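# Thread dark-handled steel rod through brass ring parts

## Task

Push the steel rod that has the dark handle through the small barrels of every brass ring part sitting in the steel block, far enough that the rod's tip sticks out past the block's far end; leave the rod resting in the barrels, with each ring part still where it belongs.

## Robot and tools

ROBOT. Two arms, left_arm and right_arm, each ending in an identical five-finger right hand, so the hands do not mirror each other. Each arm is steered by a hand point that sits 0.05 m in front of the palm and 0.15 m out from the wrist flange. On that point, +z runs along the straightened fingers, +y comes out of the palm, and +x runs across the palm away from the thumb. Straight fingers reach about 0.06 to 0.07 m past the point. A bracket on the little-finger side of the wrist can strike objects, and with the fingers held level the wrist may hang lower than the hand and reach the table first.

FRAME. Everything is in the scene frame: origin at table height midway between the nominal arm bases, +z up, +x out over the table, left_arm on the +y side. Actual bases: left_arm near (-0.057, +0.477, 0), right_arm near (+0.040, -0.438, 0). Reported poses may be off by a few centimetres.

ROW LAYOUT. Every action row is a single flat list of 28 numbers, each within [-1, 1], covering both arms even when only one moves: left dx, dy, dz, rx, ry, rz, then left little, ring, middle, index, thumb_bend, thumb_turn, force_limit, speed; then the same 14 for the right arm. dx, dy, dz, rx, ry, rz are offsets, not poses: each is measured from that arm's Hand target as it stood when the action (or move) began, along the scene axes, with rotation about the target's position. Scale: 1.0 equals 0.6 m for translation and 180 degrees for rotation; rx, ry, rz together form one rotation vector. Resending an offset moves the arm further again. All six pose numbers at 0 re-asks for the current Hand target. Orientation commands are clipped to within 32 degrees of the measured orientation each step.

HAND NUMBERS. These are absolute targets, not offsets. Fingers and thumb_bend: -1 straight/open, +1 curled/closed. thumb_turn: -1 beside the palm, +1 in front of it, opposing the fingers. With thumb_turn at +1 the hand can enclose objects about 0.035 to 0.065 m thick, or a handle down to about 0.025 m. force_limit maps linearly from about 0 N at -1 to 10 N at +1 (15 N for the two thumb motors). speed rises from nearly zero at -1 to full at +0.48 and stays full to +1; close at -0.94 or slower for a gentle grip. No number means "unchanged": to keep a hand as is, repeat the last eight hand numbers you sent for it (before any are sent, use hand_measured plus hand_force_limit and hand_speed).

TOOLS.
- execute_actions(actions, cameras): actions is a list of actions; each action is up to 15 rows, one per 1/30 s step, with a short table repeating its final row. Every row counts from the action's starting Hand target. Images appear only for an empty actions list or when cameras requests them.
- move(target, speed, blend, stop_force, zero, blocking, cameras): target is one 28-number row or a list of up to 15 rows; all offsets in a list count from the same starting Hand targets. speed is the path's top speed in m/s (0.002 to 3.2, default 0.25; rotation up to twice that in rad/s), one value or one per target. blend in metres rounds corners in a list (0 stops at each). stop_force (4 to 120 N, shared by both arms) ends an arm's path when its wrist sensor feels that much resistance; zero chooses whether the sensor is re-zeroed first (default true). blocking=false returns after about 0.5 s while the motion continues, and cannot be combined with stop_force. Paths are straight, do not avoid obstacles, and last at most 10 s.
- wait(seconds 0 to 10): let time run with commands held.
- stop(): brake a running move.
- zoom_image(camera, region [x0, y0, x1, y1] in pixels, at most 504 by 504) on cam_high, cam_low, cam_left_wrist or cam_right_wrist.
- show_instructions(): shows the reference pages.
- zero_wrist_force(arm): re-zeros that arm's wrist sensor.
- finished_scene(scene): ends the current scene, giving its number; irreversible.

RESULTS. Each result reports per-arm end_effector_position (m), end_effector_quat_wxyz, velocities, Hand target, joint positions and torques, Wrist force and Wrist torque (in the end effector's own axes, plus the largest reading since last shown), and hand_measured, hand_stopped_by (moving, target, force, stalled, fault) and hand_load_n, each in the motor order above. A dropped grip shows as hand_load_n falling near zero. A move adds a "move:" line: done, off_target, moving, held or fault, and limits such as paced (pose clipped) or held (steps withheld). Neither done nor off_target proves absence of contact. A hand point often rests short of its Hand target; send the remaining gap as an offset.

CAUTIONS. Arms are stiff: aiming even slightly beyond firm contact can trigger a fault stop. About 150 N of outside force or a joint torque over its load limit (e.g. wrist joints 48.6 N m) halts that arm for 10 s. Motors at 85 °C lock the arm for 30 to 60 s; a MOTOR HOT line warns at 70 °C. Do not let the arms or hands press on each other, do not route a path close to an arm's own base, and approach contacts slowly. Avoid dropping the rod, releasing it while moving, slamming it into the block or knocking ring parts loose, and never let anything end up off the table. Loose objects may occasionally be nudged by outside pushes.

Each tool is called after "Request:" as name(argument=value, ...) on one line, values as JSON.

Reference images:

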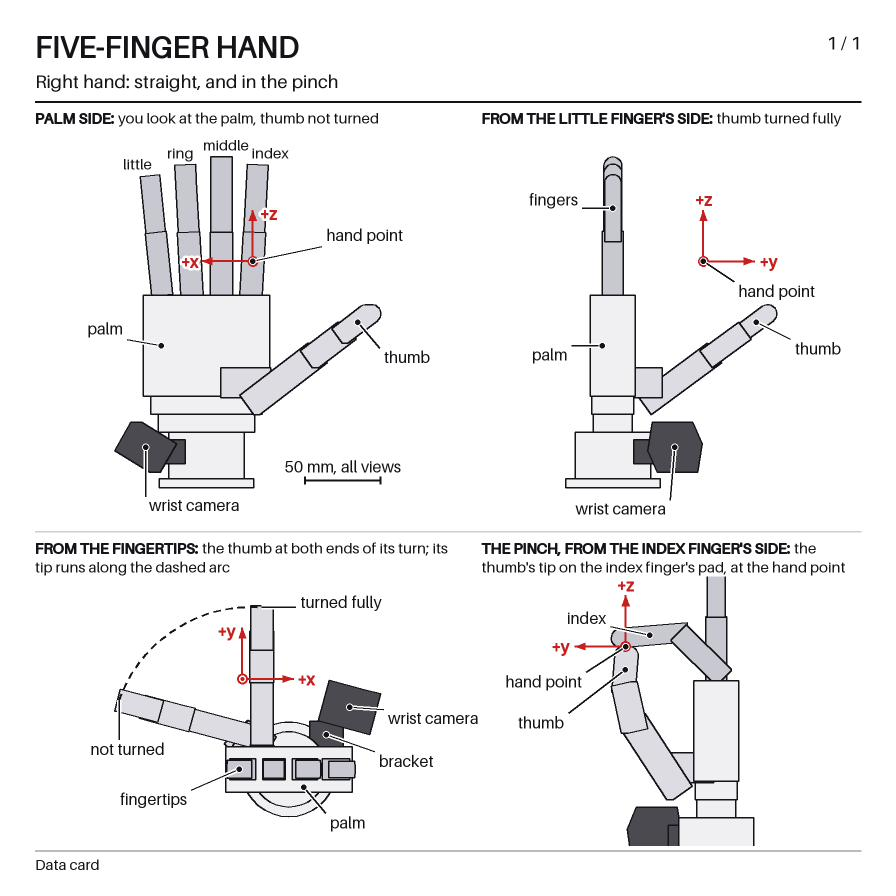

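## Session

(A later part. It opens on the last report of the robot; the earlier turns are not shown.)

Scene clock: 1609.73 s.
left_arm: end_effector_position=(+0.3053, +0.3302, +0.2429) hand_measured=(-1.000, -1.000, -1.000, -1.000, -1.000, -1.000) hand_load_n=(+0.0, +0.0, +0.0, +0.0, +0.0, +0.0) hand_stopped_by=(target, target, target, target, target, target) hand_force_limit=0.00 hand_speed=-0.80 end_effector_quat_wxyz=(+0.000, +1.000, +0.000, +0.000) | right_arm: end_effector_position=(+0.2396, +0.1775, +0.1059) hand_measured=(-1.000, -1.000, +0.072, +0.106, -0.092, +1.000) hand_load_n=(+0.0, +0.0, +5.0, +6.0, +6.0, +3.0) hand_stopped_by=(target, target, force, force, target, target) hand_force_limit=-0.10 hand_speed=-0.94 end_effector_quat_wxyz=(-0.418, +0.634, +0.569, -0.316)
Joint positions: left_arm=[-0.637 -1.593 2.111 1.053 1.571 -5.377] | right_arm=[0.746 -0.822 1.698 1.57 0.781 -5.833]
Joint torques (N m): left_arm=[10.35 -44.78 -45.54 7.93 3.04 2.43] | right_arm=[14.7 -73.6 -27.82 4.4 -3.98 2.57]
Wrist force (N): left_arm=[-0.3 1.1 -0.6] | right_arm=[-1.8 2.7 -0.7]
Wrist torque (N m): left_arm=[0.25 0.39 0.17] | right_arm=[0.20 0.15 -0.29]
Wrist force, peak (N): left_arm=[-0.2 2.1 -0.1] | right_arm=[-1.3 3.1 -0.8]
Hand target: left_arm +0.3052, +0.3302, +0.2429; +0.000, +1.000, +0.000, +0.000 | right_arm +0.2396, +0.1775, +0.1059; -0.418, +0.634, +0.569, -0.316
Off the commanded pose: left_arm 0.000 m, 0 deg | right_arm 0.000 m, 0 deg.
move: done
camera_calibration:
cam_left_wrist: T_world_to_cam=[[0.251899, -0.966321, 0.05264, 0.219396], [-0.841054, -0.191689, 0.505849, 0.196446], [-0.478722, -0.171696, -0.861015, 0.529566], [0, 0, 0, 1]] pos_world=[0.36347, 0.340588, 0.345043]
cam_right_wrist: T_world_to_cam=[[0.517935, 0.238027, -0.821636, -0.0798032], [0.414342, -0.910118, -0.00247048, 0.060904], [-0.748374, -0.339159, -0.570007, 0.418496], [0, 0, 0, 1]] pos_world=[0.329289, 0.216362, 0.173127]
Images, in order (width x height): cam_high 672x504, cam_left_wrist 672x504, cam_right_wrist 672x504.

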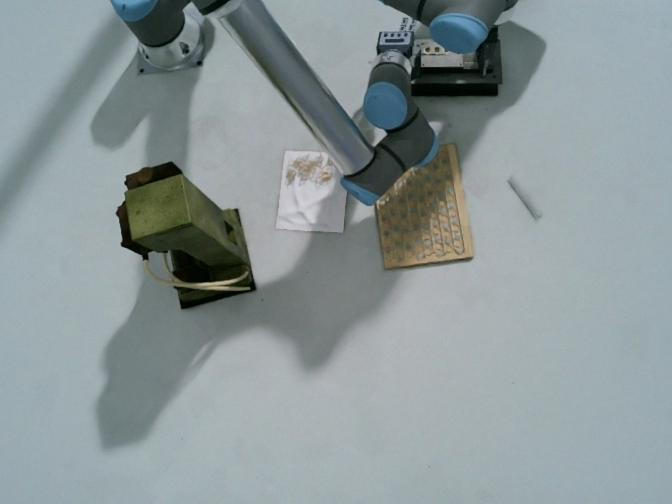

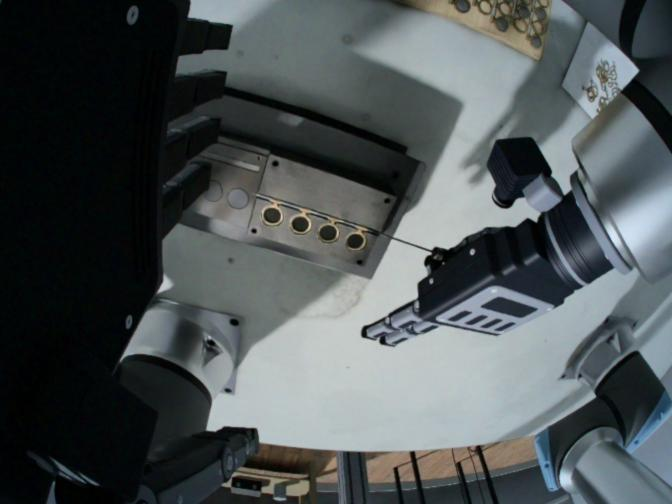

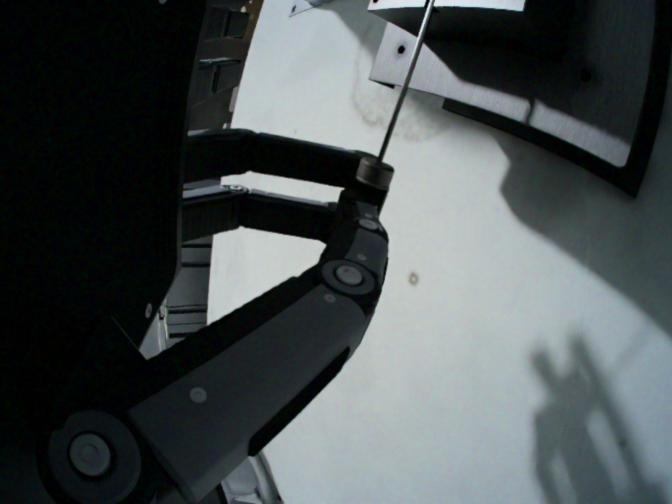

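Request:
move(target=[0,0.0,0.1,0,0,0,-1,-1,-1,-1,-1,-1,0,-0.8,0,0,0,0,0,0,-1,-1,0.33,0.33,-0.09,1,-0.1,-0.94], speed=0.15)

Request:
move(target=[0,0,0,0,0,0,-1,-1,-1,-1,-1,-1,0,-0.8,0.0044,0.0416,0,0,0,0,-1,-1,0.33,0.33,-0.09,1,-0.1,-0.94], speed=0.015, stop_force=4, cameras=["cam_left_wrist","cam_right_wrist","cam_low"])

Request:
zoom_image(camera="cam_left_wrist", region=[230, 190, 440, 310])

Request:
zoom_image(camera="cam_right_wrist", region=[300, 0, 500, 240])

Scene clock: 1683.03 s.
left_arm: end_effector_position=(+0.3052, +0.3302, +0.3028) hand_measured=(-1.000, -1.000, -1.000, -1.000, -1.000, -1.000) hand_load_n=(+0.0, +0.0, +0.0, +0.0, +0.0, +0.0) hand_stopped_by=(target, target, target, target, target, target) hand_force_limit=0.00 hand_speed=-0.80 end_effector_quat_wxyz=(+0.000, +1.000, +0.000, +0.000) | right_arm: end_effector_position=(+0.2396, +0.1775, +0.1059) hand_measured=(-1.000, -1.000, +0.072, +0.106, -0.092, +1.000) hand_load_n=(+0.0, +0.0, +4.5, +6.0, +5.5, +3.0) hand_stopped_by=(target, target, force, force, target, target) hand_force_limit=-0.10 hand_speed=-0.94 end_effector_quat_wxyz=(-0.418, +0.634, +0.569, -0.316)
Joint positions: left_arm=[-0.636 -1.643 2.041 1.173 1.571 -5.376] | right_arm=[0.746 -0.822 1.698 1.57 0.781 -5.833]
Joint torques (N m): left_arm=[1.15 -46.35 -49.5 7.66 -0.91 0.64] | right_arm=[15.46 -74.92 -27.67 5.29 -4.02 2.85]
Wrist force (N): left_arm=[0.2 1.3 -0.8] | right_arm=[-1.5 2.4 -1.3]
Wrist torque (N m): left_arm=[0.30 0.33 0.18] | right_arm=[0.19 0.14 -0.28]
Wrist force, peak (N): left_arm=[0.3 1.3 -1.9] | right_arm=[-1.5 3.1 -1.1]
Hand target: left_arm +0.3052, +0.3302, +0.3029; +0.000, +1.000, +0.000, +0.000 | right_arm +0.2396, +0.1775, +0.1059; -0.418, +0.634, +0.569, -0.316
Off the commanded pose: left_arm 0.000 m, 0 deg | right_arm 0.000 m, 0 deg.
move: done

Scene clock: 1685.53 s.
left_arm: end_effector_position=(+0.3052, +0.3302, +0.3029) hand_measured=(-1.000, -1.000, -1.000, -1.000, -1.000, -1.000) hand_load_n=(+0.0, +0.0, +0.0, +0.0, +0.0, +0.0) hand_stopped_by=(target, target, target, target, target, target) hand_force_limit=0.00 hand_speed=-0.80 end_effector_quat_wxyz=(+0.000, +1.000, +0.000, +0.000) | right_arm: end_effector_position=(+0.2422, +0.2025, +0.1059) hand_measured=(-1.000, -1.000, +0.072, +0.106, -0.092, +1.000) hand_load_n=(+0.0, +0.0, +4.0, +6.5, +5.5, +3.5) hand_stopped_by=(target, target, force, force, target, target) hand_force_limit=-0.10 hand_speed=-0.94 end_effector_quat_wxyz=(-0.418, +0.634, +0.569, -0.316)
Joint positions: left_arm=[-0.636 -1.643 2.041 1.173 1.571 -5.376] | right_arm=[0.769 -0.797 1.643 1.586 0.764 -5.811]
Joint torques (N m): left_arm=[-3.33 -43.66 -48.27 7.97 -2.19 -2.42] | right_arm=[14.71 -77.51 -29.66 4.86 -3.85 2.44]
Wrist force (N): left_arm=[0.3 1.3 -1.1] | right_arm=[-1.4 2.5 -1.3]
Wrist torque (N m): left_arm=[0.32 0.32 0.20] | right_arm=[0.25 0.14 -0.23]
Wrist force, peak (N): left_arm=[0.2 2.0 -0.9] | right_arm=[-1.5 2.7 -1.8]
Hand target: left_arm +0.3052, +0.3302, +0.3029; +0.000, +1.000, +0.000, +0.000 | right_arm +0.2422, +0.2025, +0.1059; -0.418, +0.634, +0.569, -0.316
Off the commanded pose: left_arm 0.000 m, 0 deg | right_arm 0.000 m, 0 deg.
move: done
camera_calibration:
cam_left_wrist: T_world_to_cam=[[0.251858, -0.966326, 0.0527517, 0.216204], [-0.841004, -0.191573, 0.505976, 0.165935], [-0.478832, -0.171798, -0.860933, 0.581355], [0, 0, 0, 1]] pos_world=[0.363471, 0.340588, 0.405143]
cam_right_wrist: T_world_to_cam=[[0.517935, 0.238027, -0.821636, -0.0870767], [0.414342, -0.910118, -0.00247048, 0.0824886], [-0.748374, -0.339159, -0.570007, 0.428886], [0, 0, 0, 1]] pos_world=[0.331889, 0.241262, 0.173127]
Images, in order (width x height): cam_low 672x504, cam_left_wrist 672x504, cam_right_wrist 672x504.

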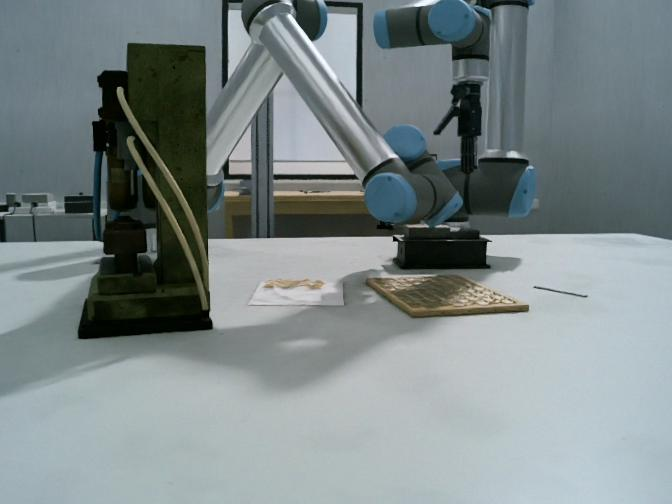

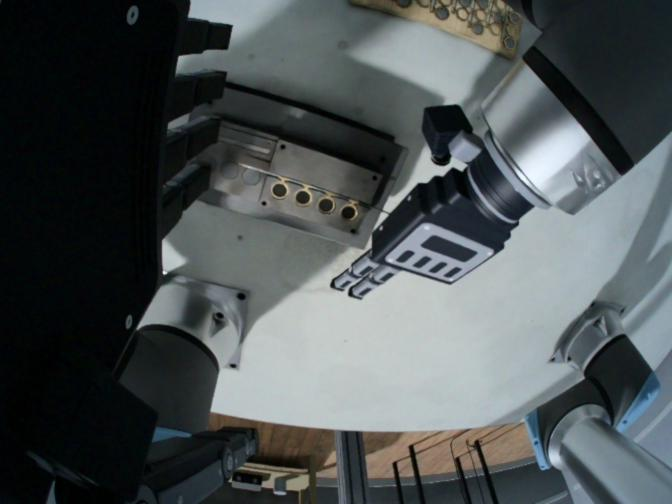

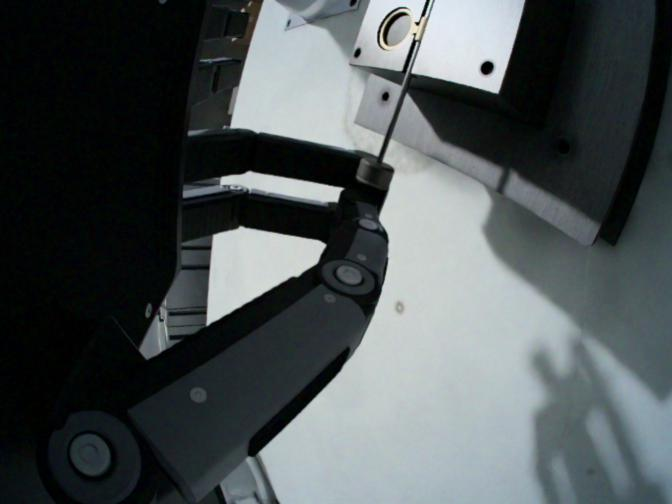

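Scaled by 2.400 from the camera's 672x504 image, which has a finer 960x720 frame.

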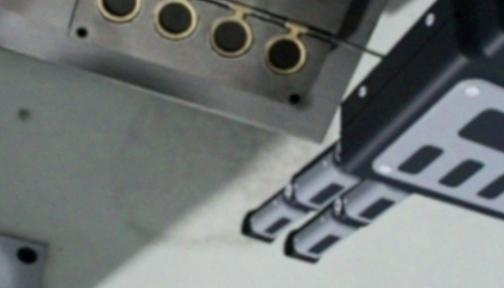

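Scaled by 2.100 from the camera's 672x504 image, which has a finer 960x720 frame.

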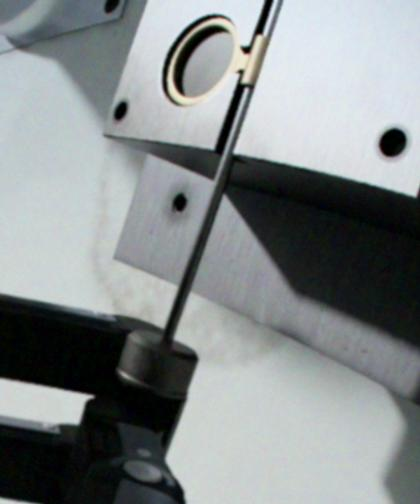

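Request:
move(target=[0,0,0,0,0,0,-1,-1,-1,-1,-1,-1,0,-0.8,0.0024,0.0232,0,0,0,0,-1,-1,0.33,0.33,-0.09,1,-0.1,-0.94], speed=0.012, stop_force=4, cameras=["cam_left_wrist","cam_right_wrist"])

Request:
zoom_image(camera="cam_right_wrist", region=[300, 0, 500, 240])

Request:
zoom_image(camera="cam_left_wrist", region=[200, 120, 400, 260])

Scene clock: 1710.87 s.
left_arm: end_effector_position=(+0.3052, +0.3302, +0.3029) hand_measured=(-1.000, -1.000, -1.000, -1.000, -1.000, -1.000) hand_load_n=(+0.0, +0.0, +0.0, +0.0, +0.0, +0.0) hand_stopped_by=(target, target, target, target, target, target) hand_force_limit=0.00 hand_speed=-0.80 end_effector_quat_wxyz=(+0.000, +1.000, +0.000, +0.000) | right_arm: end_effector_position=(+0.2437, +0.2164, +0.1059) hand_measured=(-1.000, -1.000, +0.072, +0.106, -0.092, +1.000) hand_load_n=(+0.0, -0.5, +3.0, +6.0, +6.0, +3.5) hand_stopped_by=(target, target, force, force, target, target) hand_force_limit=-0.10 hand_speed=-0.94 end_effector_quat_wxyz=(-0.418, +0.634, +0.569, -0.316)
Joint positions: left_arm=[-0.636 -1.643 2.041 1.173 1.571 -5.376] | right_arm=[0.782 -0.783 1.611 1.595 0.754 -5.799]
Joint torques (N m): left_arm=[-2.78 -43.72 -47.87 7.85 -2.14 -2.45] | right_arm=[12.64 -76.63 -29.79 4.72 -4.54 2.32]
Wrist force (N): left_arm=[0.1 1.2 -1.2] | right_arm=[-2.5 2.9 -3.8]
Wrist torque (N m): left_arm=[0.32 0.36 0.18] | right_arm=[0.30 0.19 -0.22]
Wrist force, peak (N): left_arm=[0.3 1.6 -1.3] | right_arm=[-2.7 2.9 -4.4]
Hand target: left_arm +0.3052, +0.3302, +0.3029; +0.000, +1.000, +0.000, +0.000 | right_arm +0.2437, +0.2164, +0.1059; -0.418, +0.634, +0.569, -0.316
Off the commanded pose: left_arm 0.000 m, 0 deg | right_arm 0.000 m, 0 deg.
move: done
camera_calibration:
cam_left_wrist: T_world_to_cam=[[0.251858, -0.966326, 0.0527517, 0.216204], [-0.841004, -0.191573, 0.505976, 0.165935], [-0.478832, -0.171798, -0.860933, 0.581355], [0, 0, 0, 1]] pos_world=[0.363471, 0.340588, 0.405143]
cam_right_wrist: T_world_to_cam=[[0.517935, 0.238027, -0.821636, -0.0911622], [0.414342, -0.910118, -0.00247048, 0.0945177], [-0.748374, -0.339159, -0.570007, 0.434723], [0, 0, 0, 1]] pos_world=[0.333389, 0.255162, 0.173127]
Images, in order (width x height): cam_left_wrist 672x504, cam_right_wrist 672x504.

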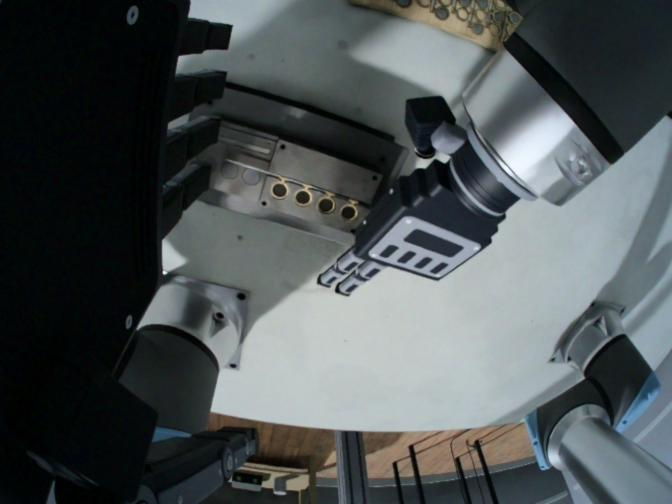

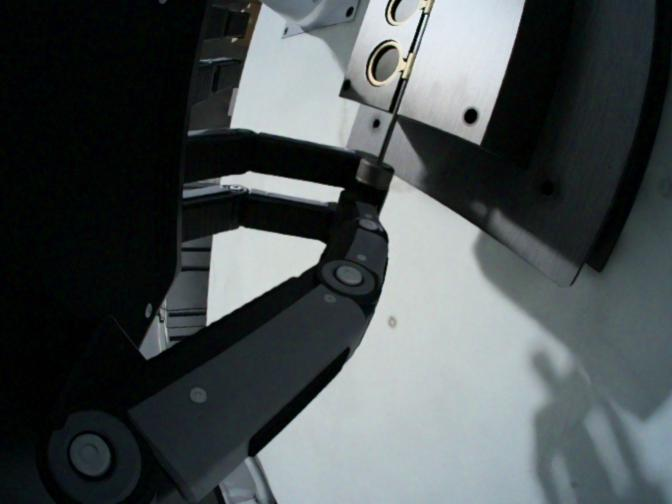

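Scaled by 2.100 from the camera's 672x504 image, which has a finer 960x720 frame.

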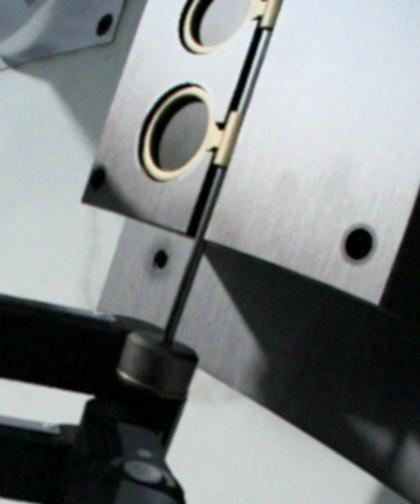

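Scaled by 2.520 from the camera's 672x504 image, which has a finer 960x720 frame.

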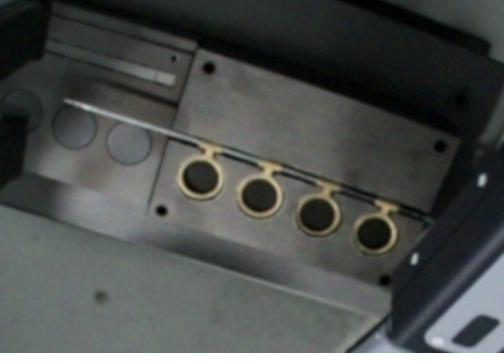

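Request:
move(target=[0,0,0,0,0,0,-1,-1,-1,-1,-1,-1,0,-0.8,0.0012,0,0.0006,0,0,0,-1,-1,0.33,0.33,-0.09,1,-0.1,-0.94], speed=0.01)

Scene clock: 1727.47 s.
left_arm: end_effector_position=(+0.3052, +0.3302, +0.3029) hand_measured=(-1.000, -1.000, -1.000, -1.000, -1.000, -1.000) hand_load_n=(+0.0, +0.5, +0.0, +0.0, +0.0, +0.0) hand_stopped_by=(target, target, target, target, target, target) hand_force_limit=0.00 hand_speed=-0.80 end_effector_quat_wxyz=(+0.000, +1.000, +0.000, +0.000) | right_arm: end_effector_position=(+0.2443, +0.2164, +0.1063) hand_measured=(-1.000, -1.000, +0.072, +0.106, -0.092, +1.000) hand_load_n=(+0.0, +0.0, +5.0, +6.0, +5.5, +2.5) hand_stopped_by=(target, target, force, force, target, target) hand_force_limit=-0.10 hand_speed=-0.94 end_effector_quat_wxyz=(-0.418, +0.634, +0.569, -0.316)
Joint positions: left_arm=[-0.636 -1.643 2.041 1.173 1.571 -5.376] | right_arm=[0.781 -0.783 1.61 1.596 0.755 -5.8]
Joint torques (N m): left_arm=[-3.84 -44.95 -48.98 7.94 -2.24 -2.31] | right_arm=[-8.83 -77.58 -29.38 5.32 1.45 -3.2]
Wrist force (N): left_arm=[0.2 1.5 -0.9] | right_arm=[-1.5 2.5 -1.1]
Wrist torque (N m): left_arm=[0.34 0.33 0.19] | right_arm=[0.27 0.15 -0.05]
Wrist force, peak (N): left_arm=[-0.4 1.7 -1.0] | right_arm=[-3.2 2.8 -4.0]
Hand target: left_arm +0.3052, +0.3302, +0.3029; +0.000, +1.000, +0.000, +0.000 | right_arm +0.2444, +0.2164, +0.1063; -0.418, +0.634, +0.569, -0.316
Off the commanded pose: left_arm 0.000 m, 0 deg | right_arm 0.000 m, 0 deg.
move: done

Request:
move(target=[0,0,0,0,0,0,-1,-1,-1,-1,-1,-1,0,-0.8,0.0015,0.0133,0,0,0,0,-1,-1,0.33,0.33,-0.09,1,-0.1,-0.94], speed=0.01, stop_force=4, cameras=["cam_left_wrist","cam_right_wrist"])

Request:
zoom_image(camera="cam_right_wrist", region=[300, 0, 500, 240])

Scene clock: 1740.67 s.
left_arm: end_effector_position=(+0.3052, +0.3302, +0.3029) hand_measured=(-1.000, -1.000, -1.000, -1.000, -1.000, -1.000) hand_load_n=(+0.0, +0.0, +0.0, +0.0, +0.0, +0.0) hand_stopped_by=(target, target, target, target, target, target) hand_force_limit=0.00 hand_speed=-0.80 end_effector_quat_wxyz=(+0.000, +1.000, +0.000, +0.000) | right_arm: end_effector_position=(+0.2453, +0.2244, +0.1063) hand_measured=(-1.000, -1.000, +0.072, +0.106, -0.092, +1.000) hand_load_n=(+0.0, +0.0, +5.0, +6.0, +5.5, +2.5) hand_stopped_by=(target, target, force, force, target, target) hand_force_limit=-0.10 hand_speed=-0.94 end_effector_quat_wxyz=(-0.418, +0.634, +0.569, -0.316)
Joint positions: left_arm=[-0.636 -1.643 2.041 1.173 1.571 -5.376] | right_arm=[0.788 -0.775 1.592 1.601 0.75 -5.793]
Joint torques (N m): left_arm=[-4.61 -39.52 -47.8 7.94 -1.97 -2.3] | right_arm=[15.93 -81.39 -30.16 5.35 -3.96 2.4]
Wrist force (N): left_arm=[0.2 1.5 -0.8] | right_arm=[-1.7 2.7 -0.9]
Wrist torque (N m): left_arm=[0.33 0.32 0.20] | right_arm=[0.27 0.20 -0.24]
Wrist force, peak (N): left_arm=[0.0 1.9 -1.3] | right_arm=[-1.5 3.0 -1.5]
Hand target: left_arm +0.3052, +0.3302, +0.3029; +0.000, +1.000, +0.000, +0.000 | right_arm +0.2453, +0.2244, +0.1063; -0.418, +0.634, +0.569, -0.316
Off the commanded pose: left_arm 0.000 m, 0 deg | right_arm 0.000 m, 0 deg.
move: done
camera_calibration:
cam_left_wrist: T_world_to_cam=[[0.251858, -0.966326, 0.0527517, 0.216204], [-0.841004, -0.191573, 0.505976, 0.165935], [-0.478832, -0.171798, -0.860933, 0.581355], [0, 0, 0, 1]] pos_world=[0.363471, 0.340588, 0.405143]
cam_right_wrist: T_world_to_cam=[[0.517935, 0.238027, -0.821636, -0.0936486], [0.414342, -0.910118, -0.00247048, 0.101136], [-0.748374, -0.339159, -0.570007, 0.438805], [0, 0, 0, 1]] pos_world=[0.334989, 0.263162, 0.173427]
Images, in order (width x height): cam_left_wrist 672x504, cam_right_wrist 672x504.

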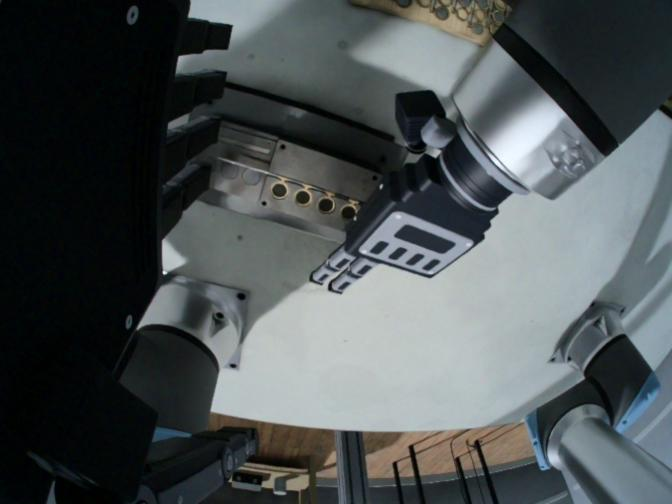

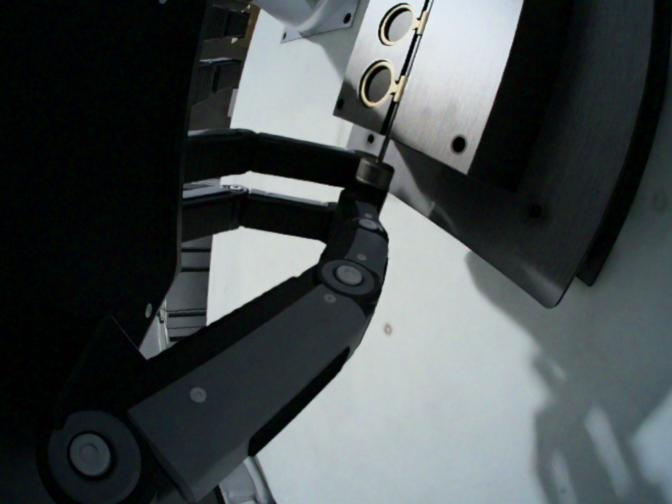

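Scaled by 2.100 from the camera's 672x504 image, which has a finer 960x720 frame.

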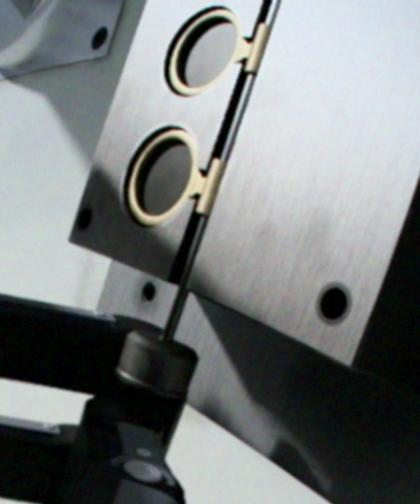

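Request:
move(target=[0,0,0,0,0,0,-1,-1,-1,-1,-1,-1,0,-0.8,0.0008,0.0066,0,0,0,0,-1,-1,0.33,0.33,-0.09,1,-0.1,-0.94], speed=0.01, stop_force=4)

Request:
move(target=[0,0,0,0,0,0,-1,-1,-1,-1,-1,-1,0,-0.8,0,0,0,0,0,0,-1,-1,0.02,0.05,-0.09,1,-0.1,-0.97], speed=0.01, cameras=["cam_left_wrist","cam_right_wrist"])

Request:
zoom_image(camera="cam_right_wrist", region=[300, 0, 500, 240])

Request:
zoom_image(camera="cam_left_wrist", region=[200, 120, 400, 260])

Scene clock: 1763.27 s.
left_arm: end_effector_position=(+0.3052, +0.3302, +0.3029) hand_measured=(-1.000, -1.000, -1.000, -1.000, -1.000, -1.000) hand_load_n=(-0.5, +0.0, +0.0, +0.0, +0.0, +0.0) hand_stopped_by=(target, target, target, target, target, target) hand_force_limit=0.00 hand_speed=-0.80 end_effector_quat_wxyz=(+0.000, +1.000, +0.000, +0.000) | right_arm: end_effector_position=(+0.2458, +0.2283, +0.1063) hand_measured=(-1.000, -1.000, +0.072, +0.106, -0.092, +1.000) hand_load_n=(+0.0, +0.0, +5.0, +6.0, +5.5, +2.5) hand_stopped_by=(target, target, force, force, target, target) hand_force_limit=-0.10 hand_speed=-0.94 end_effector_quat_wxyz=(-0.418, +0.634, +0.569, -0.316)
Joint positions: left_arm=[-0.636 -1.643 2.041 1.173 1.571 -5.376] | right_arm=[0.791 -0.771 1.582 1.604 0.747 -5.79]
Joint torques (N m): left_arm=[-6.33 -41.9 -46.96 7.82 -2.28 -2.54] | right_arm=[11.43 -80.6 -29.32 5.29 -4.02 2.34]
Wrist force (N): left_arm=[0.0 1.2 -1.2] | right_arm=[-1.5 2.8 -0.3]
Wrist torque (N m): left_arm=[0.32 0.37 0.18] | right_arm=[0.25 0.15 -0.21]
Wrist force, peak (N): left_arm=[0.0 1.7 -1.2] | right_arm=[-1.7 3.3 -0.6]
Hand target: left_arm +0.3052, +0.3302, +0.3029; +0.000, +1.000, +0.000, +0.000 | right_arm +0.2458, +0.2283, +0.1063; -0.418, +0.634, +0.569, -0.316
Off the commanded pose: left_arm 0.000 m, 0 deg | right_arm 0.000 m, 0 deg.
move: done

Scene clock: 1764.13 s.
left_arm: end_effector_position=(+0.3052, +0.3302, +0.3029) hand_measured=(-1.000, -1.000, -1.000, -1.000, -1.000, -1.000) hand_load_n=(+0.0, +0.0, +0.0, +0.0, +0.0, -0.5) hand_stopped_by=(target, target, target, target, target, target) hand_force_limit=0.00 hand_speed=-0.80 end_effector_quat_wxyz=(+0.000, +1.000, +0.000, +0.000) | right_arm: end_effector_position=(+0.2458, +0.2283, +0.1063) hand_measured=(-1.000, -1.000, +0.020, +0.050, -0.092, +1.000) hand_load_n=(+0.0, -0.5, +0.0, +0.0, +0.5, +0.5) hand_stopped_by=(target, target, target, target, target, target) hand_force_limit=-0.10 hand_speed=-0.97 end_effector_quat_wxyz=(-0.418, +0.634, +0.569, -0.316)
Joint positions: left_arm=[-0.636 -1.643 2.041 1.173 1.571 -5.376] | right_arm=[0.791 -0.771 1.582 1.604 0.747 -5.79]
Joint torques (N m): left_arm=[-2.71 -44.08 -47.92 7.77 -2.1 -2.34] | right_arm=[12.94 -79.94 -30.13 5.22 -4.32 2.55]
Wrist force (N): left_arm=[0.2 1.0 -0.7] | right_arm=[-1.6 2.8 -0.8]
Wrist torque (N m): left_arm=[0.26 0.32 0.18] | right_arm=[0.30 0.20 -0.23]
Wrist force, peak (N): left_arm=[0.0 1.2 -1.5] | right_arm=[-1.7 2.9 -1.5]
Hand target: left_arm +0.3052, +0.3302, +0.3029; +0.000, +1.000, +0.000, +0.000 | right_arm +0.2458, +0.2283, +0.1063; -0.418, +0.634, +0.569, -0.316
Off the commanded pose: left_arm 0.000 m, 0 deg | right_arm 0.000 m, 0 deg.
move: done
camera_calibration:
cam_left_wrist: T_world_to_cam=[[0.251858, -0.966326, 0.0527517, 0.216204], [-0.841004, -0.191573, 0.505976, 0.165935], [-0.478832, -0.171798, -0.860933, 0.581355], [0, 0, 0, 1]] pos_world=[0.363471, 0.340588, 0.405143]
cam_right_wrist: T_world_to_cam=[[0.517935, 0.238027, -0.821636, -0.0948597], [0.414342, -0.910118, -0.00247048, 0.10457], [-0.748374, -0.339159, -0.570007, 0.440536], [0, 0, 0, 1]] pos_world=[0.335489, 0.267162, 0.173427]
Images, in order (width x height): cam_left_wrist 672x504, cam_right_wrist 672x504.

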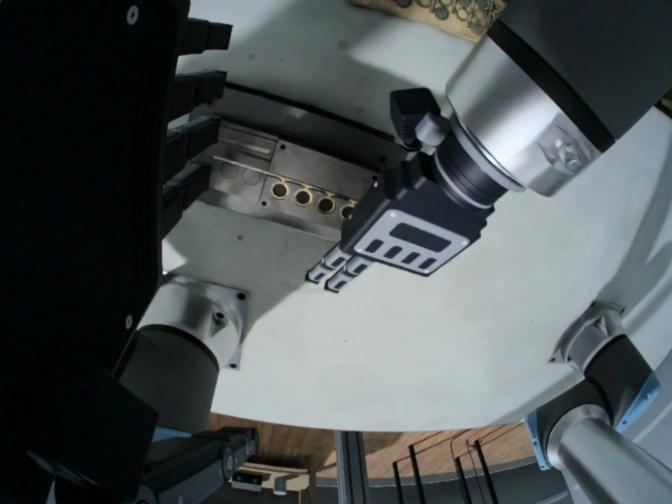

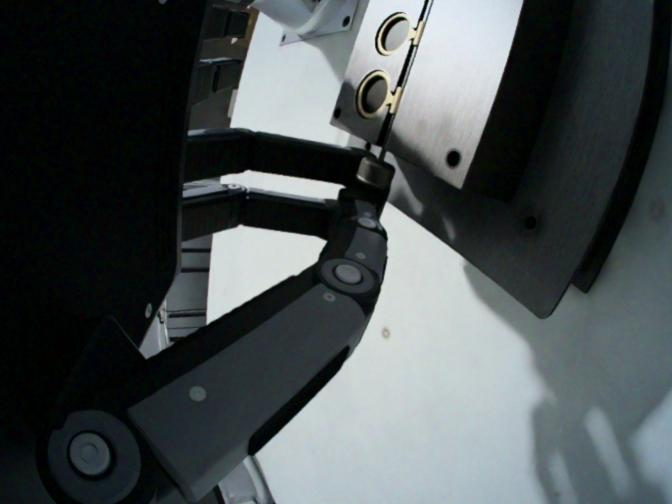

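Scaled by 2.100 from the camera's 672x504 image, which has a finer 960x720 frame.

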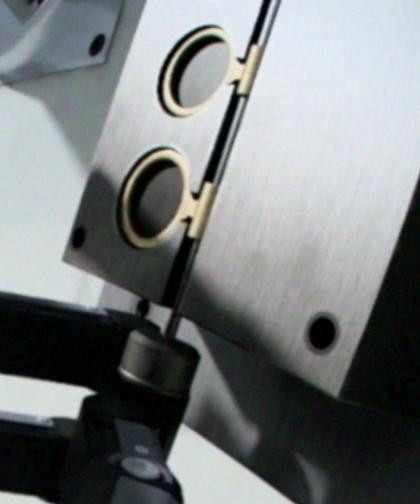

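Scaled by 2.520 from the camera's 672x504 image, which has a finer 960x720 frame.

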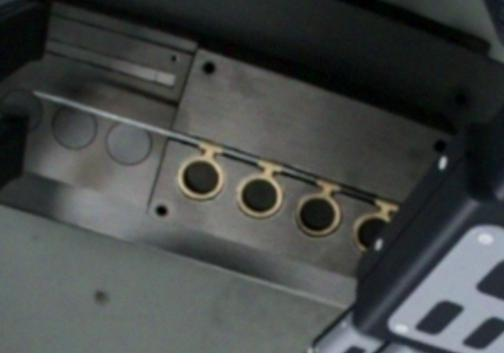

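Request:
move(target=[0,0,0,0,0,0,-1,-1,-1,-1,-1,-1,0,-0.8,0,0,0,0,0,0,-1,-1,-0.25,-0.25,-0.25,1,-0.1,-0.9], speed=0.01, cameras=["cam_left_wrist","cam_right_wrist"])

Request:
zoom_image(camera="cam_right_wrist", region=[300, 0, 500, 240])

Request:
zoom_image(camera="cam_left_wrist", region=[200, 120, 400, 260])

Scene clock: 1783.23 s.
left_arm: end_effector_position=(+0.3052, +0.3302, +0.3029) hand_measured=(-1.000, -1.000, -1.000, -1.000, -1.000, -1.000) hand_load_n=(+0.0, +0.0, +0.0, +0.0, +0.0, +0.0) hand_stopped_by=(target, target, target, target, target, target) hand_force_limit=0.00 hand_speed=-0.80 end_effector_quat_wxyz=(+0.000, +1.000, +0.000, +0.000) | right_arm: end_effector_position=(+0.2458, +0.2283, +0.1063) hand_measured=(-1.000, -1.000, -0.250, -0.250, -0.250, +1.000) hand_load_n=(+0.0, +0.0, +0.0, +0.0, +0.0, +0.0) hand_stopped_by=(target, target, target, target, target, target) hand_force_limit=-0.10 hand_speed=-0.90 end_effector_quat_wxyz=(-0.418, +0.634, +0.569, -0.316)
Joint positions: left_arm=[-0.636 -1.643 2.041 1.173 1.571 -5.376] | right_arm=[0.791 -0.771 1.582 1.604 0.747 -5.79]
Joint torques (N m): left_arm=[-3.07 -42.7 -47.54 8.29 -2.42 -2.26] | right_arm=[14.17 -79.99 -22.88 3.78 -3.75 1.64]
Wrist force (N): left_arm=[-0.2 1.5 -0.7] | right_arm=[-1.6 2.8 -1.1]
Wrist torque (N m): left_arm=[0.34 0.38 0.18] | right_arm=[0.32 0.19 -0.23]
Wrist force, peak (N): left_arm=[0.1 2.0 -0.8] | right_arm=[-2.0 2.9 -0.9]
Hand target: left_arm +0.3052, +0.3302, +0.3029; +0.000, +1.000, +0.000, +0.000 | right_arm +0.2458, +0.2283, +0.1063; -0.418, +0.634, +0.569, -0.316
Off the commanded pose: left_arm 0.000 m, 0 deg | right_arm 0.000 m, 0 deg.
move: done
camera_calibration:
cam_left_wrist: T_world_to_cam=[[0.251858, -0.966326, 0.0527517, 0.216204], [-0.841004, -0.191573, 0.505976, 0.165935], [-0.478832, -0.171798, -0.860933, 0.581355], [0, 0, 0, 1]] pos_world=[0.363471, 0.340588, 0.405143]
cam_right_wrist: T_world_to_cam=[[0.517935, 0.238027, -0.821636, -0.0948597], [0.414342, -0.910118, -0.00247048, 0.10457], [-0.748374, -0.339159, -0.570007, 0.440536], [0, 0, 0, 1]] pos_world=[0.335489, 0.267162, 0.173427]
Images, in order (width x height): cam_left_wrist 672x504, cam_right_wrist 672x504.

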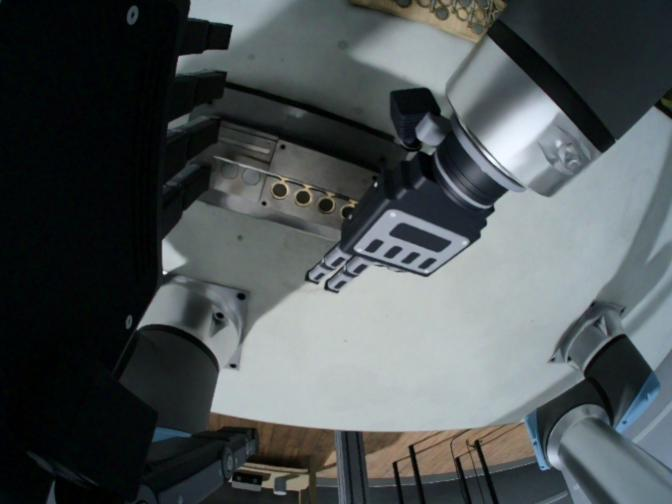

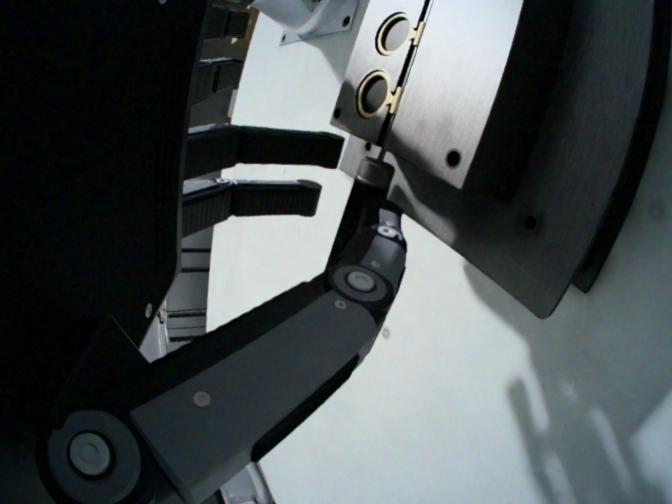

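Scaled by 2.100 from the camera's 672x504 image, which has a finer 960x720 frame.

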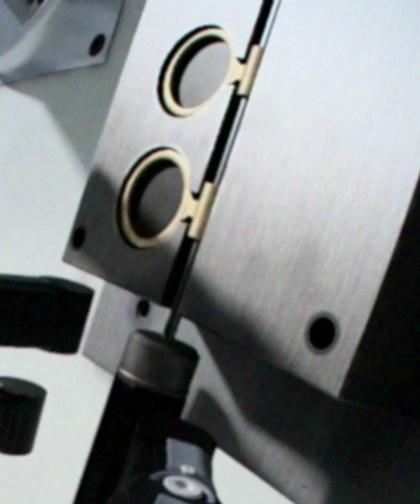

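Scaled by 2.520 from the camera's 672x504 image, which has a finer 960x720 frame.

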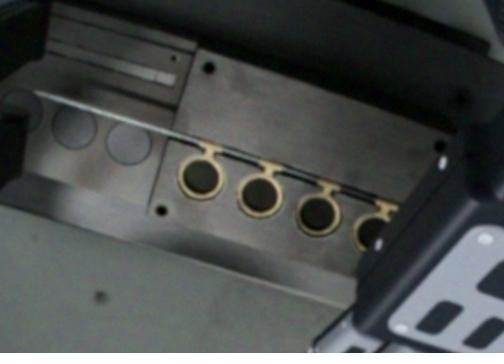

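Request:
move(target=[0,0,0,0,0,0,-1,-1,-1,-1,-1,-1,0,-0.8,0,0,0,0,0,0,-1,-1,-0.6,-0.6,-1,1,-0.1,-0.6], speed=0.01)

Request:
move(target=[[0,0,0,0,0,0,-1,-1,-1,-1,-1,-1,0,-0.8,-0.061,0,0.119,0,0,0,-1,-1,-0.6,-0.6,-1,1,-0.1,-0.6],[0,0,0,0,0,0,-1,-1,-1,-1,-1,-1,0,-0.8,-0.061,-0.2,0.22,0,0,0,-1,-1,-0.6,-0.6,-1,1,-0.1,-0.6]], speed=[0.04,0.12], cameras=["all"])

Request:
zoom_image(camera="cam_left_wrist", region=[200, 120, 440, 290])

Scene clock: 1812.53 s.
left_arm: end_effector_position=(+0.3052, +0.3302, +0.3029) hand_measured=(-1.000, -1.000, -1.000, -1.000, -1.000, -1.000) hand_load_n=(+0.0, +0.0, +0.0, +0.0, +0.0, +0.0) hand_stopped_by=(target, target, target, target, target, target) hand_force_limit=0.00 hand_speed=-0.80 end_effector_quat_wxyz=(+0.000, +1.000, +0.000, +0.000) | right_arm: end_effector_position=(+0.2458, +0.2283, +0.1063) hand_measured=(-1.000, -1.000, -0.600, -0.600, -1.000, +1.000) hand_load_n=(+0.0, +0.0, +0.0, +0.0, +0.0, +0.5) hand_stopped_by=(target, target, target, target, target, target) hand_force_limit=-0.10 hand_speed=-0.60 end_effector_quat_wxyz=(-0.418, +0.634, +0.569, -0.316)
Joint positions: left_arm=[-0.636 -1.643 2.041 1.173 1.571 -5.376] | right_arm=[0.791 -0.771 1.582 1.604 0.747 -5.79]
Joint torques (N m): left_arm=[-2.32 -41.66 -47.39 8.1 -2.38 -2.72] | right_arm=[10.95 -80.9 -18.5 2.94 -2.7 1.66]
Wrist force (N): left_arm=[0.1 1.2 -0.7] | right_arm=[-1.2 2.6 -1.0]
Wrist torque (N m): left_arm=[0.29 0.33 0.18] | right_arm=[0.27 0.15 -0.21]
Wrist force, peak (N): left_arm=[0.1 1.9 -1.0] | right_arm=[-1.9 3.0 -1.2]
Hand target: left_arm +0.3052, +0.3302, +0.3029; +0.000, +1.000, +0.000, +0.000 | right_arm +0.2458, +0.2283, +0.1063; -0.418, +0.634, +0.569, -0.316
Off the commanded pose: left_arm 0.000 m, 0 deg | right_arm 0.000 m, 0 deg.
move: done

Scene clock: 1816.37 s.
left_arm: end_effector_position=(+0.3052, +0.3302, +0.3029) hand_measured=(-1.000, -1.000, -1.000, -1.000, -1.000, -1.000) hand_load_n=(+0.0, +0.0, +0.0, +0.0, +0.0, +0.0) hand_stopped_by=(target, target, target, target, target, target) hand_force_limit=0.00 hand_speed=-0.80 end_effector_quat_wxyz=(+0.000, +1.000, +0.000, +0.000) | right_arm: end_effector_position=(+0.2091, +0.1084, +0.2383) hand_measured=(-1.000, -1.000, -0.600, -0.600, -1.000, +1.000) hand_load_n=(+0.0, +0.0, +0.0, +0.0, +0.0, +0.0) hand_stopped_by=(target, target, target, target, target, target) hand_force_limit=-0.10 hand_speed=-0.60 end_effector_quat_wxyz=(-0.418, +0.634, +0.569, -0.316)
Joint positions: left_arm=[-0.636 -1.643 2.041 1.173 1.571 -5.376] | right_arm=[0.697 -1.071 1.842 1.706 0.82 -5.876]
Joint torques (N m): left_arm=[-5 -41.74 -47.57 7.81 -2.39 -2.19] | right_arm=[-6.14 -84.94 -17.7 5.16 1.12 -2.27]
Wrist force (N): left_arm=[0.3 1.1 -1.4] | right_arm=[-2.0 2.1 -1.3]
Wrist torque (N m): left_arm=[0.31 0.33 0.19] | right_arm=[0.25 0.24 0.04]
Wrist force, peak (N): left_arm=[0.0 1.6 -1.3] | right_arm=[-3.1 2.1 -1.7]
Hand target: left_arm +0.3052, +0.3302, +0.3029; +0.000, +1.000, +0.000, +0.000 | right_arm +0.2092, +0.1083, +0.2383; -0.418, +0.634, +0.569, -0.316
Off the commanded pose: left_arm 0.000 m, 0 deg | right_arm 0.000 m, 0 deg.
move: done
camera_calibration:
cam_left_wrist: T_world_to_cam=[[0.251858, -0.966326, 0.0527517, 0.216204], [-0.841004, -0.191573, 0.505976, 0.165935], [-0.478832, -0.171798, -0.860933, 0.581355], [0, 0, 0, 1]] pos_world=[0.363471, 0.340588, 0.405143]
cam_right_wrist: T_world_to_cam=[[0.517935, 0.238027, -0.821636, 0.061116], [0.414342, -0.910118, -0.00247048, 0.0108467], [-0.748374, -0.339159, -0.570007, 0.447687], [0, 0, 0, 1]] pos_world=[0.298889, 0.147162, 0.305427]

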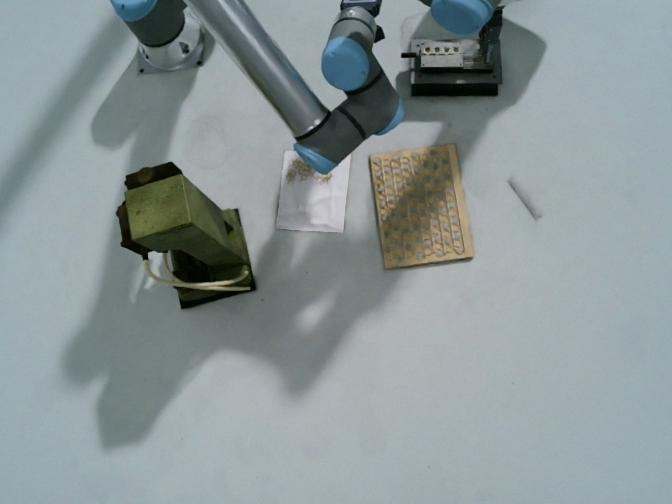

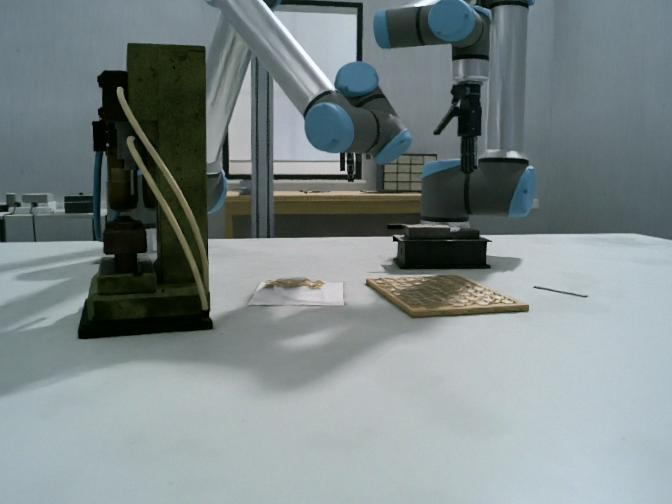

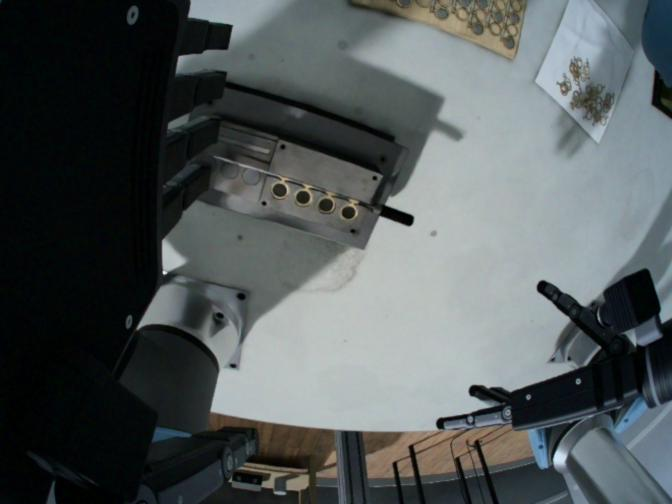

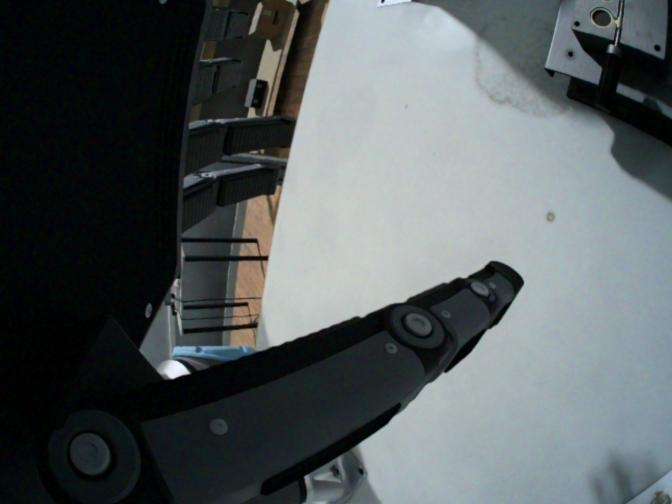

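Scaled by 2.100 from the camera's 672x504 image, which has a finer 960x720 frame.

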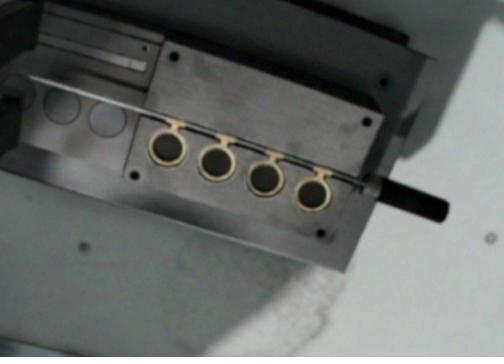

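Request:
zoom_image(camera="cam_left_wrist", region=[255, 160, 385, 240])

Request:
zoom_image(camera="cam_low", region=[370, 210, 510, 280])

Scaled by 3.877 from the camera's 672x504 image, which has a finer 960x720 frame.

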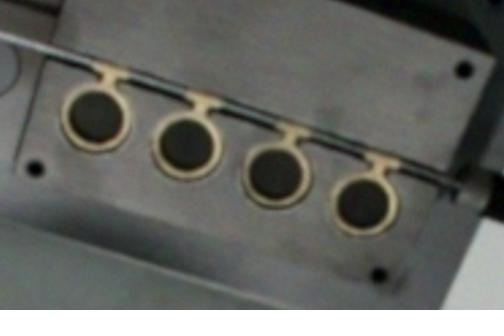

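Scaled by 3.600 from the camera's 672x504 image, which has a finer 960x720 frame.

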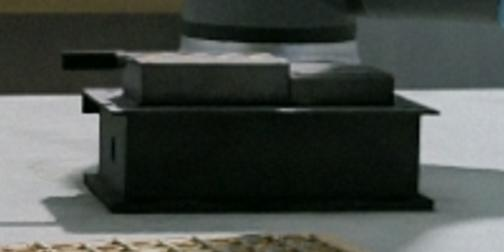

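Request:
finished_scene(scene=1)

The scene is finished: the task was done.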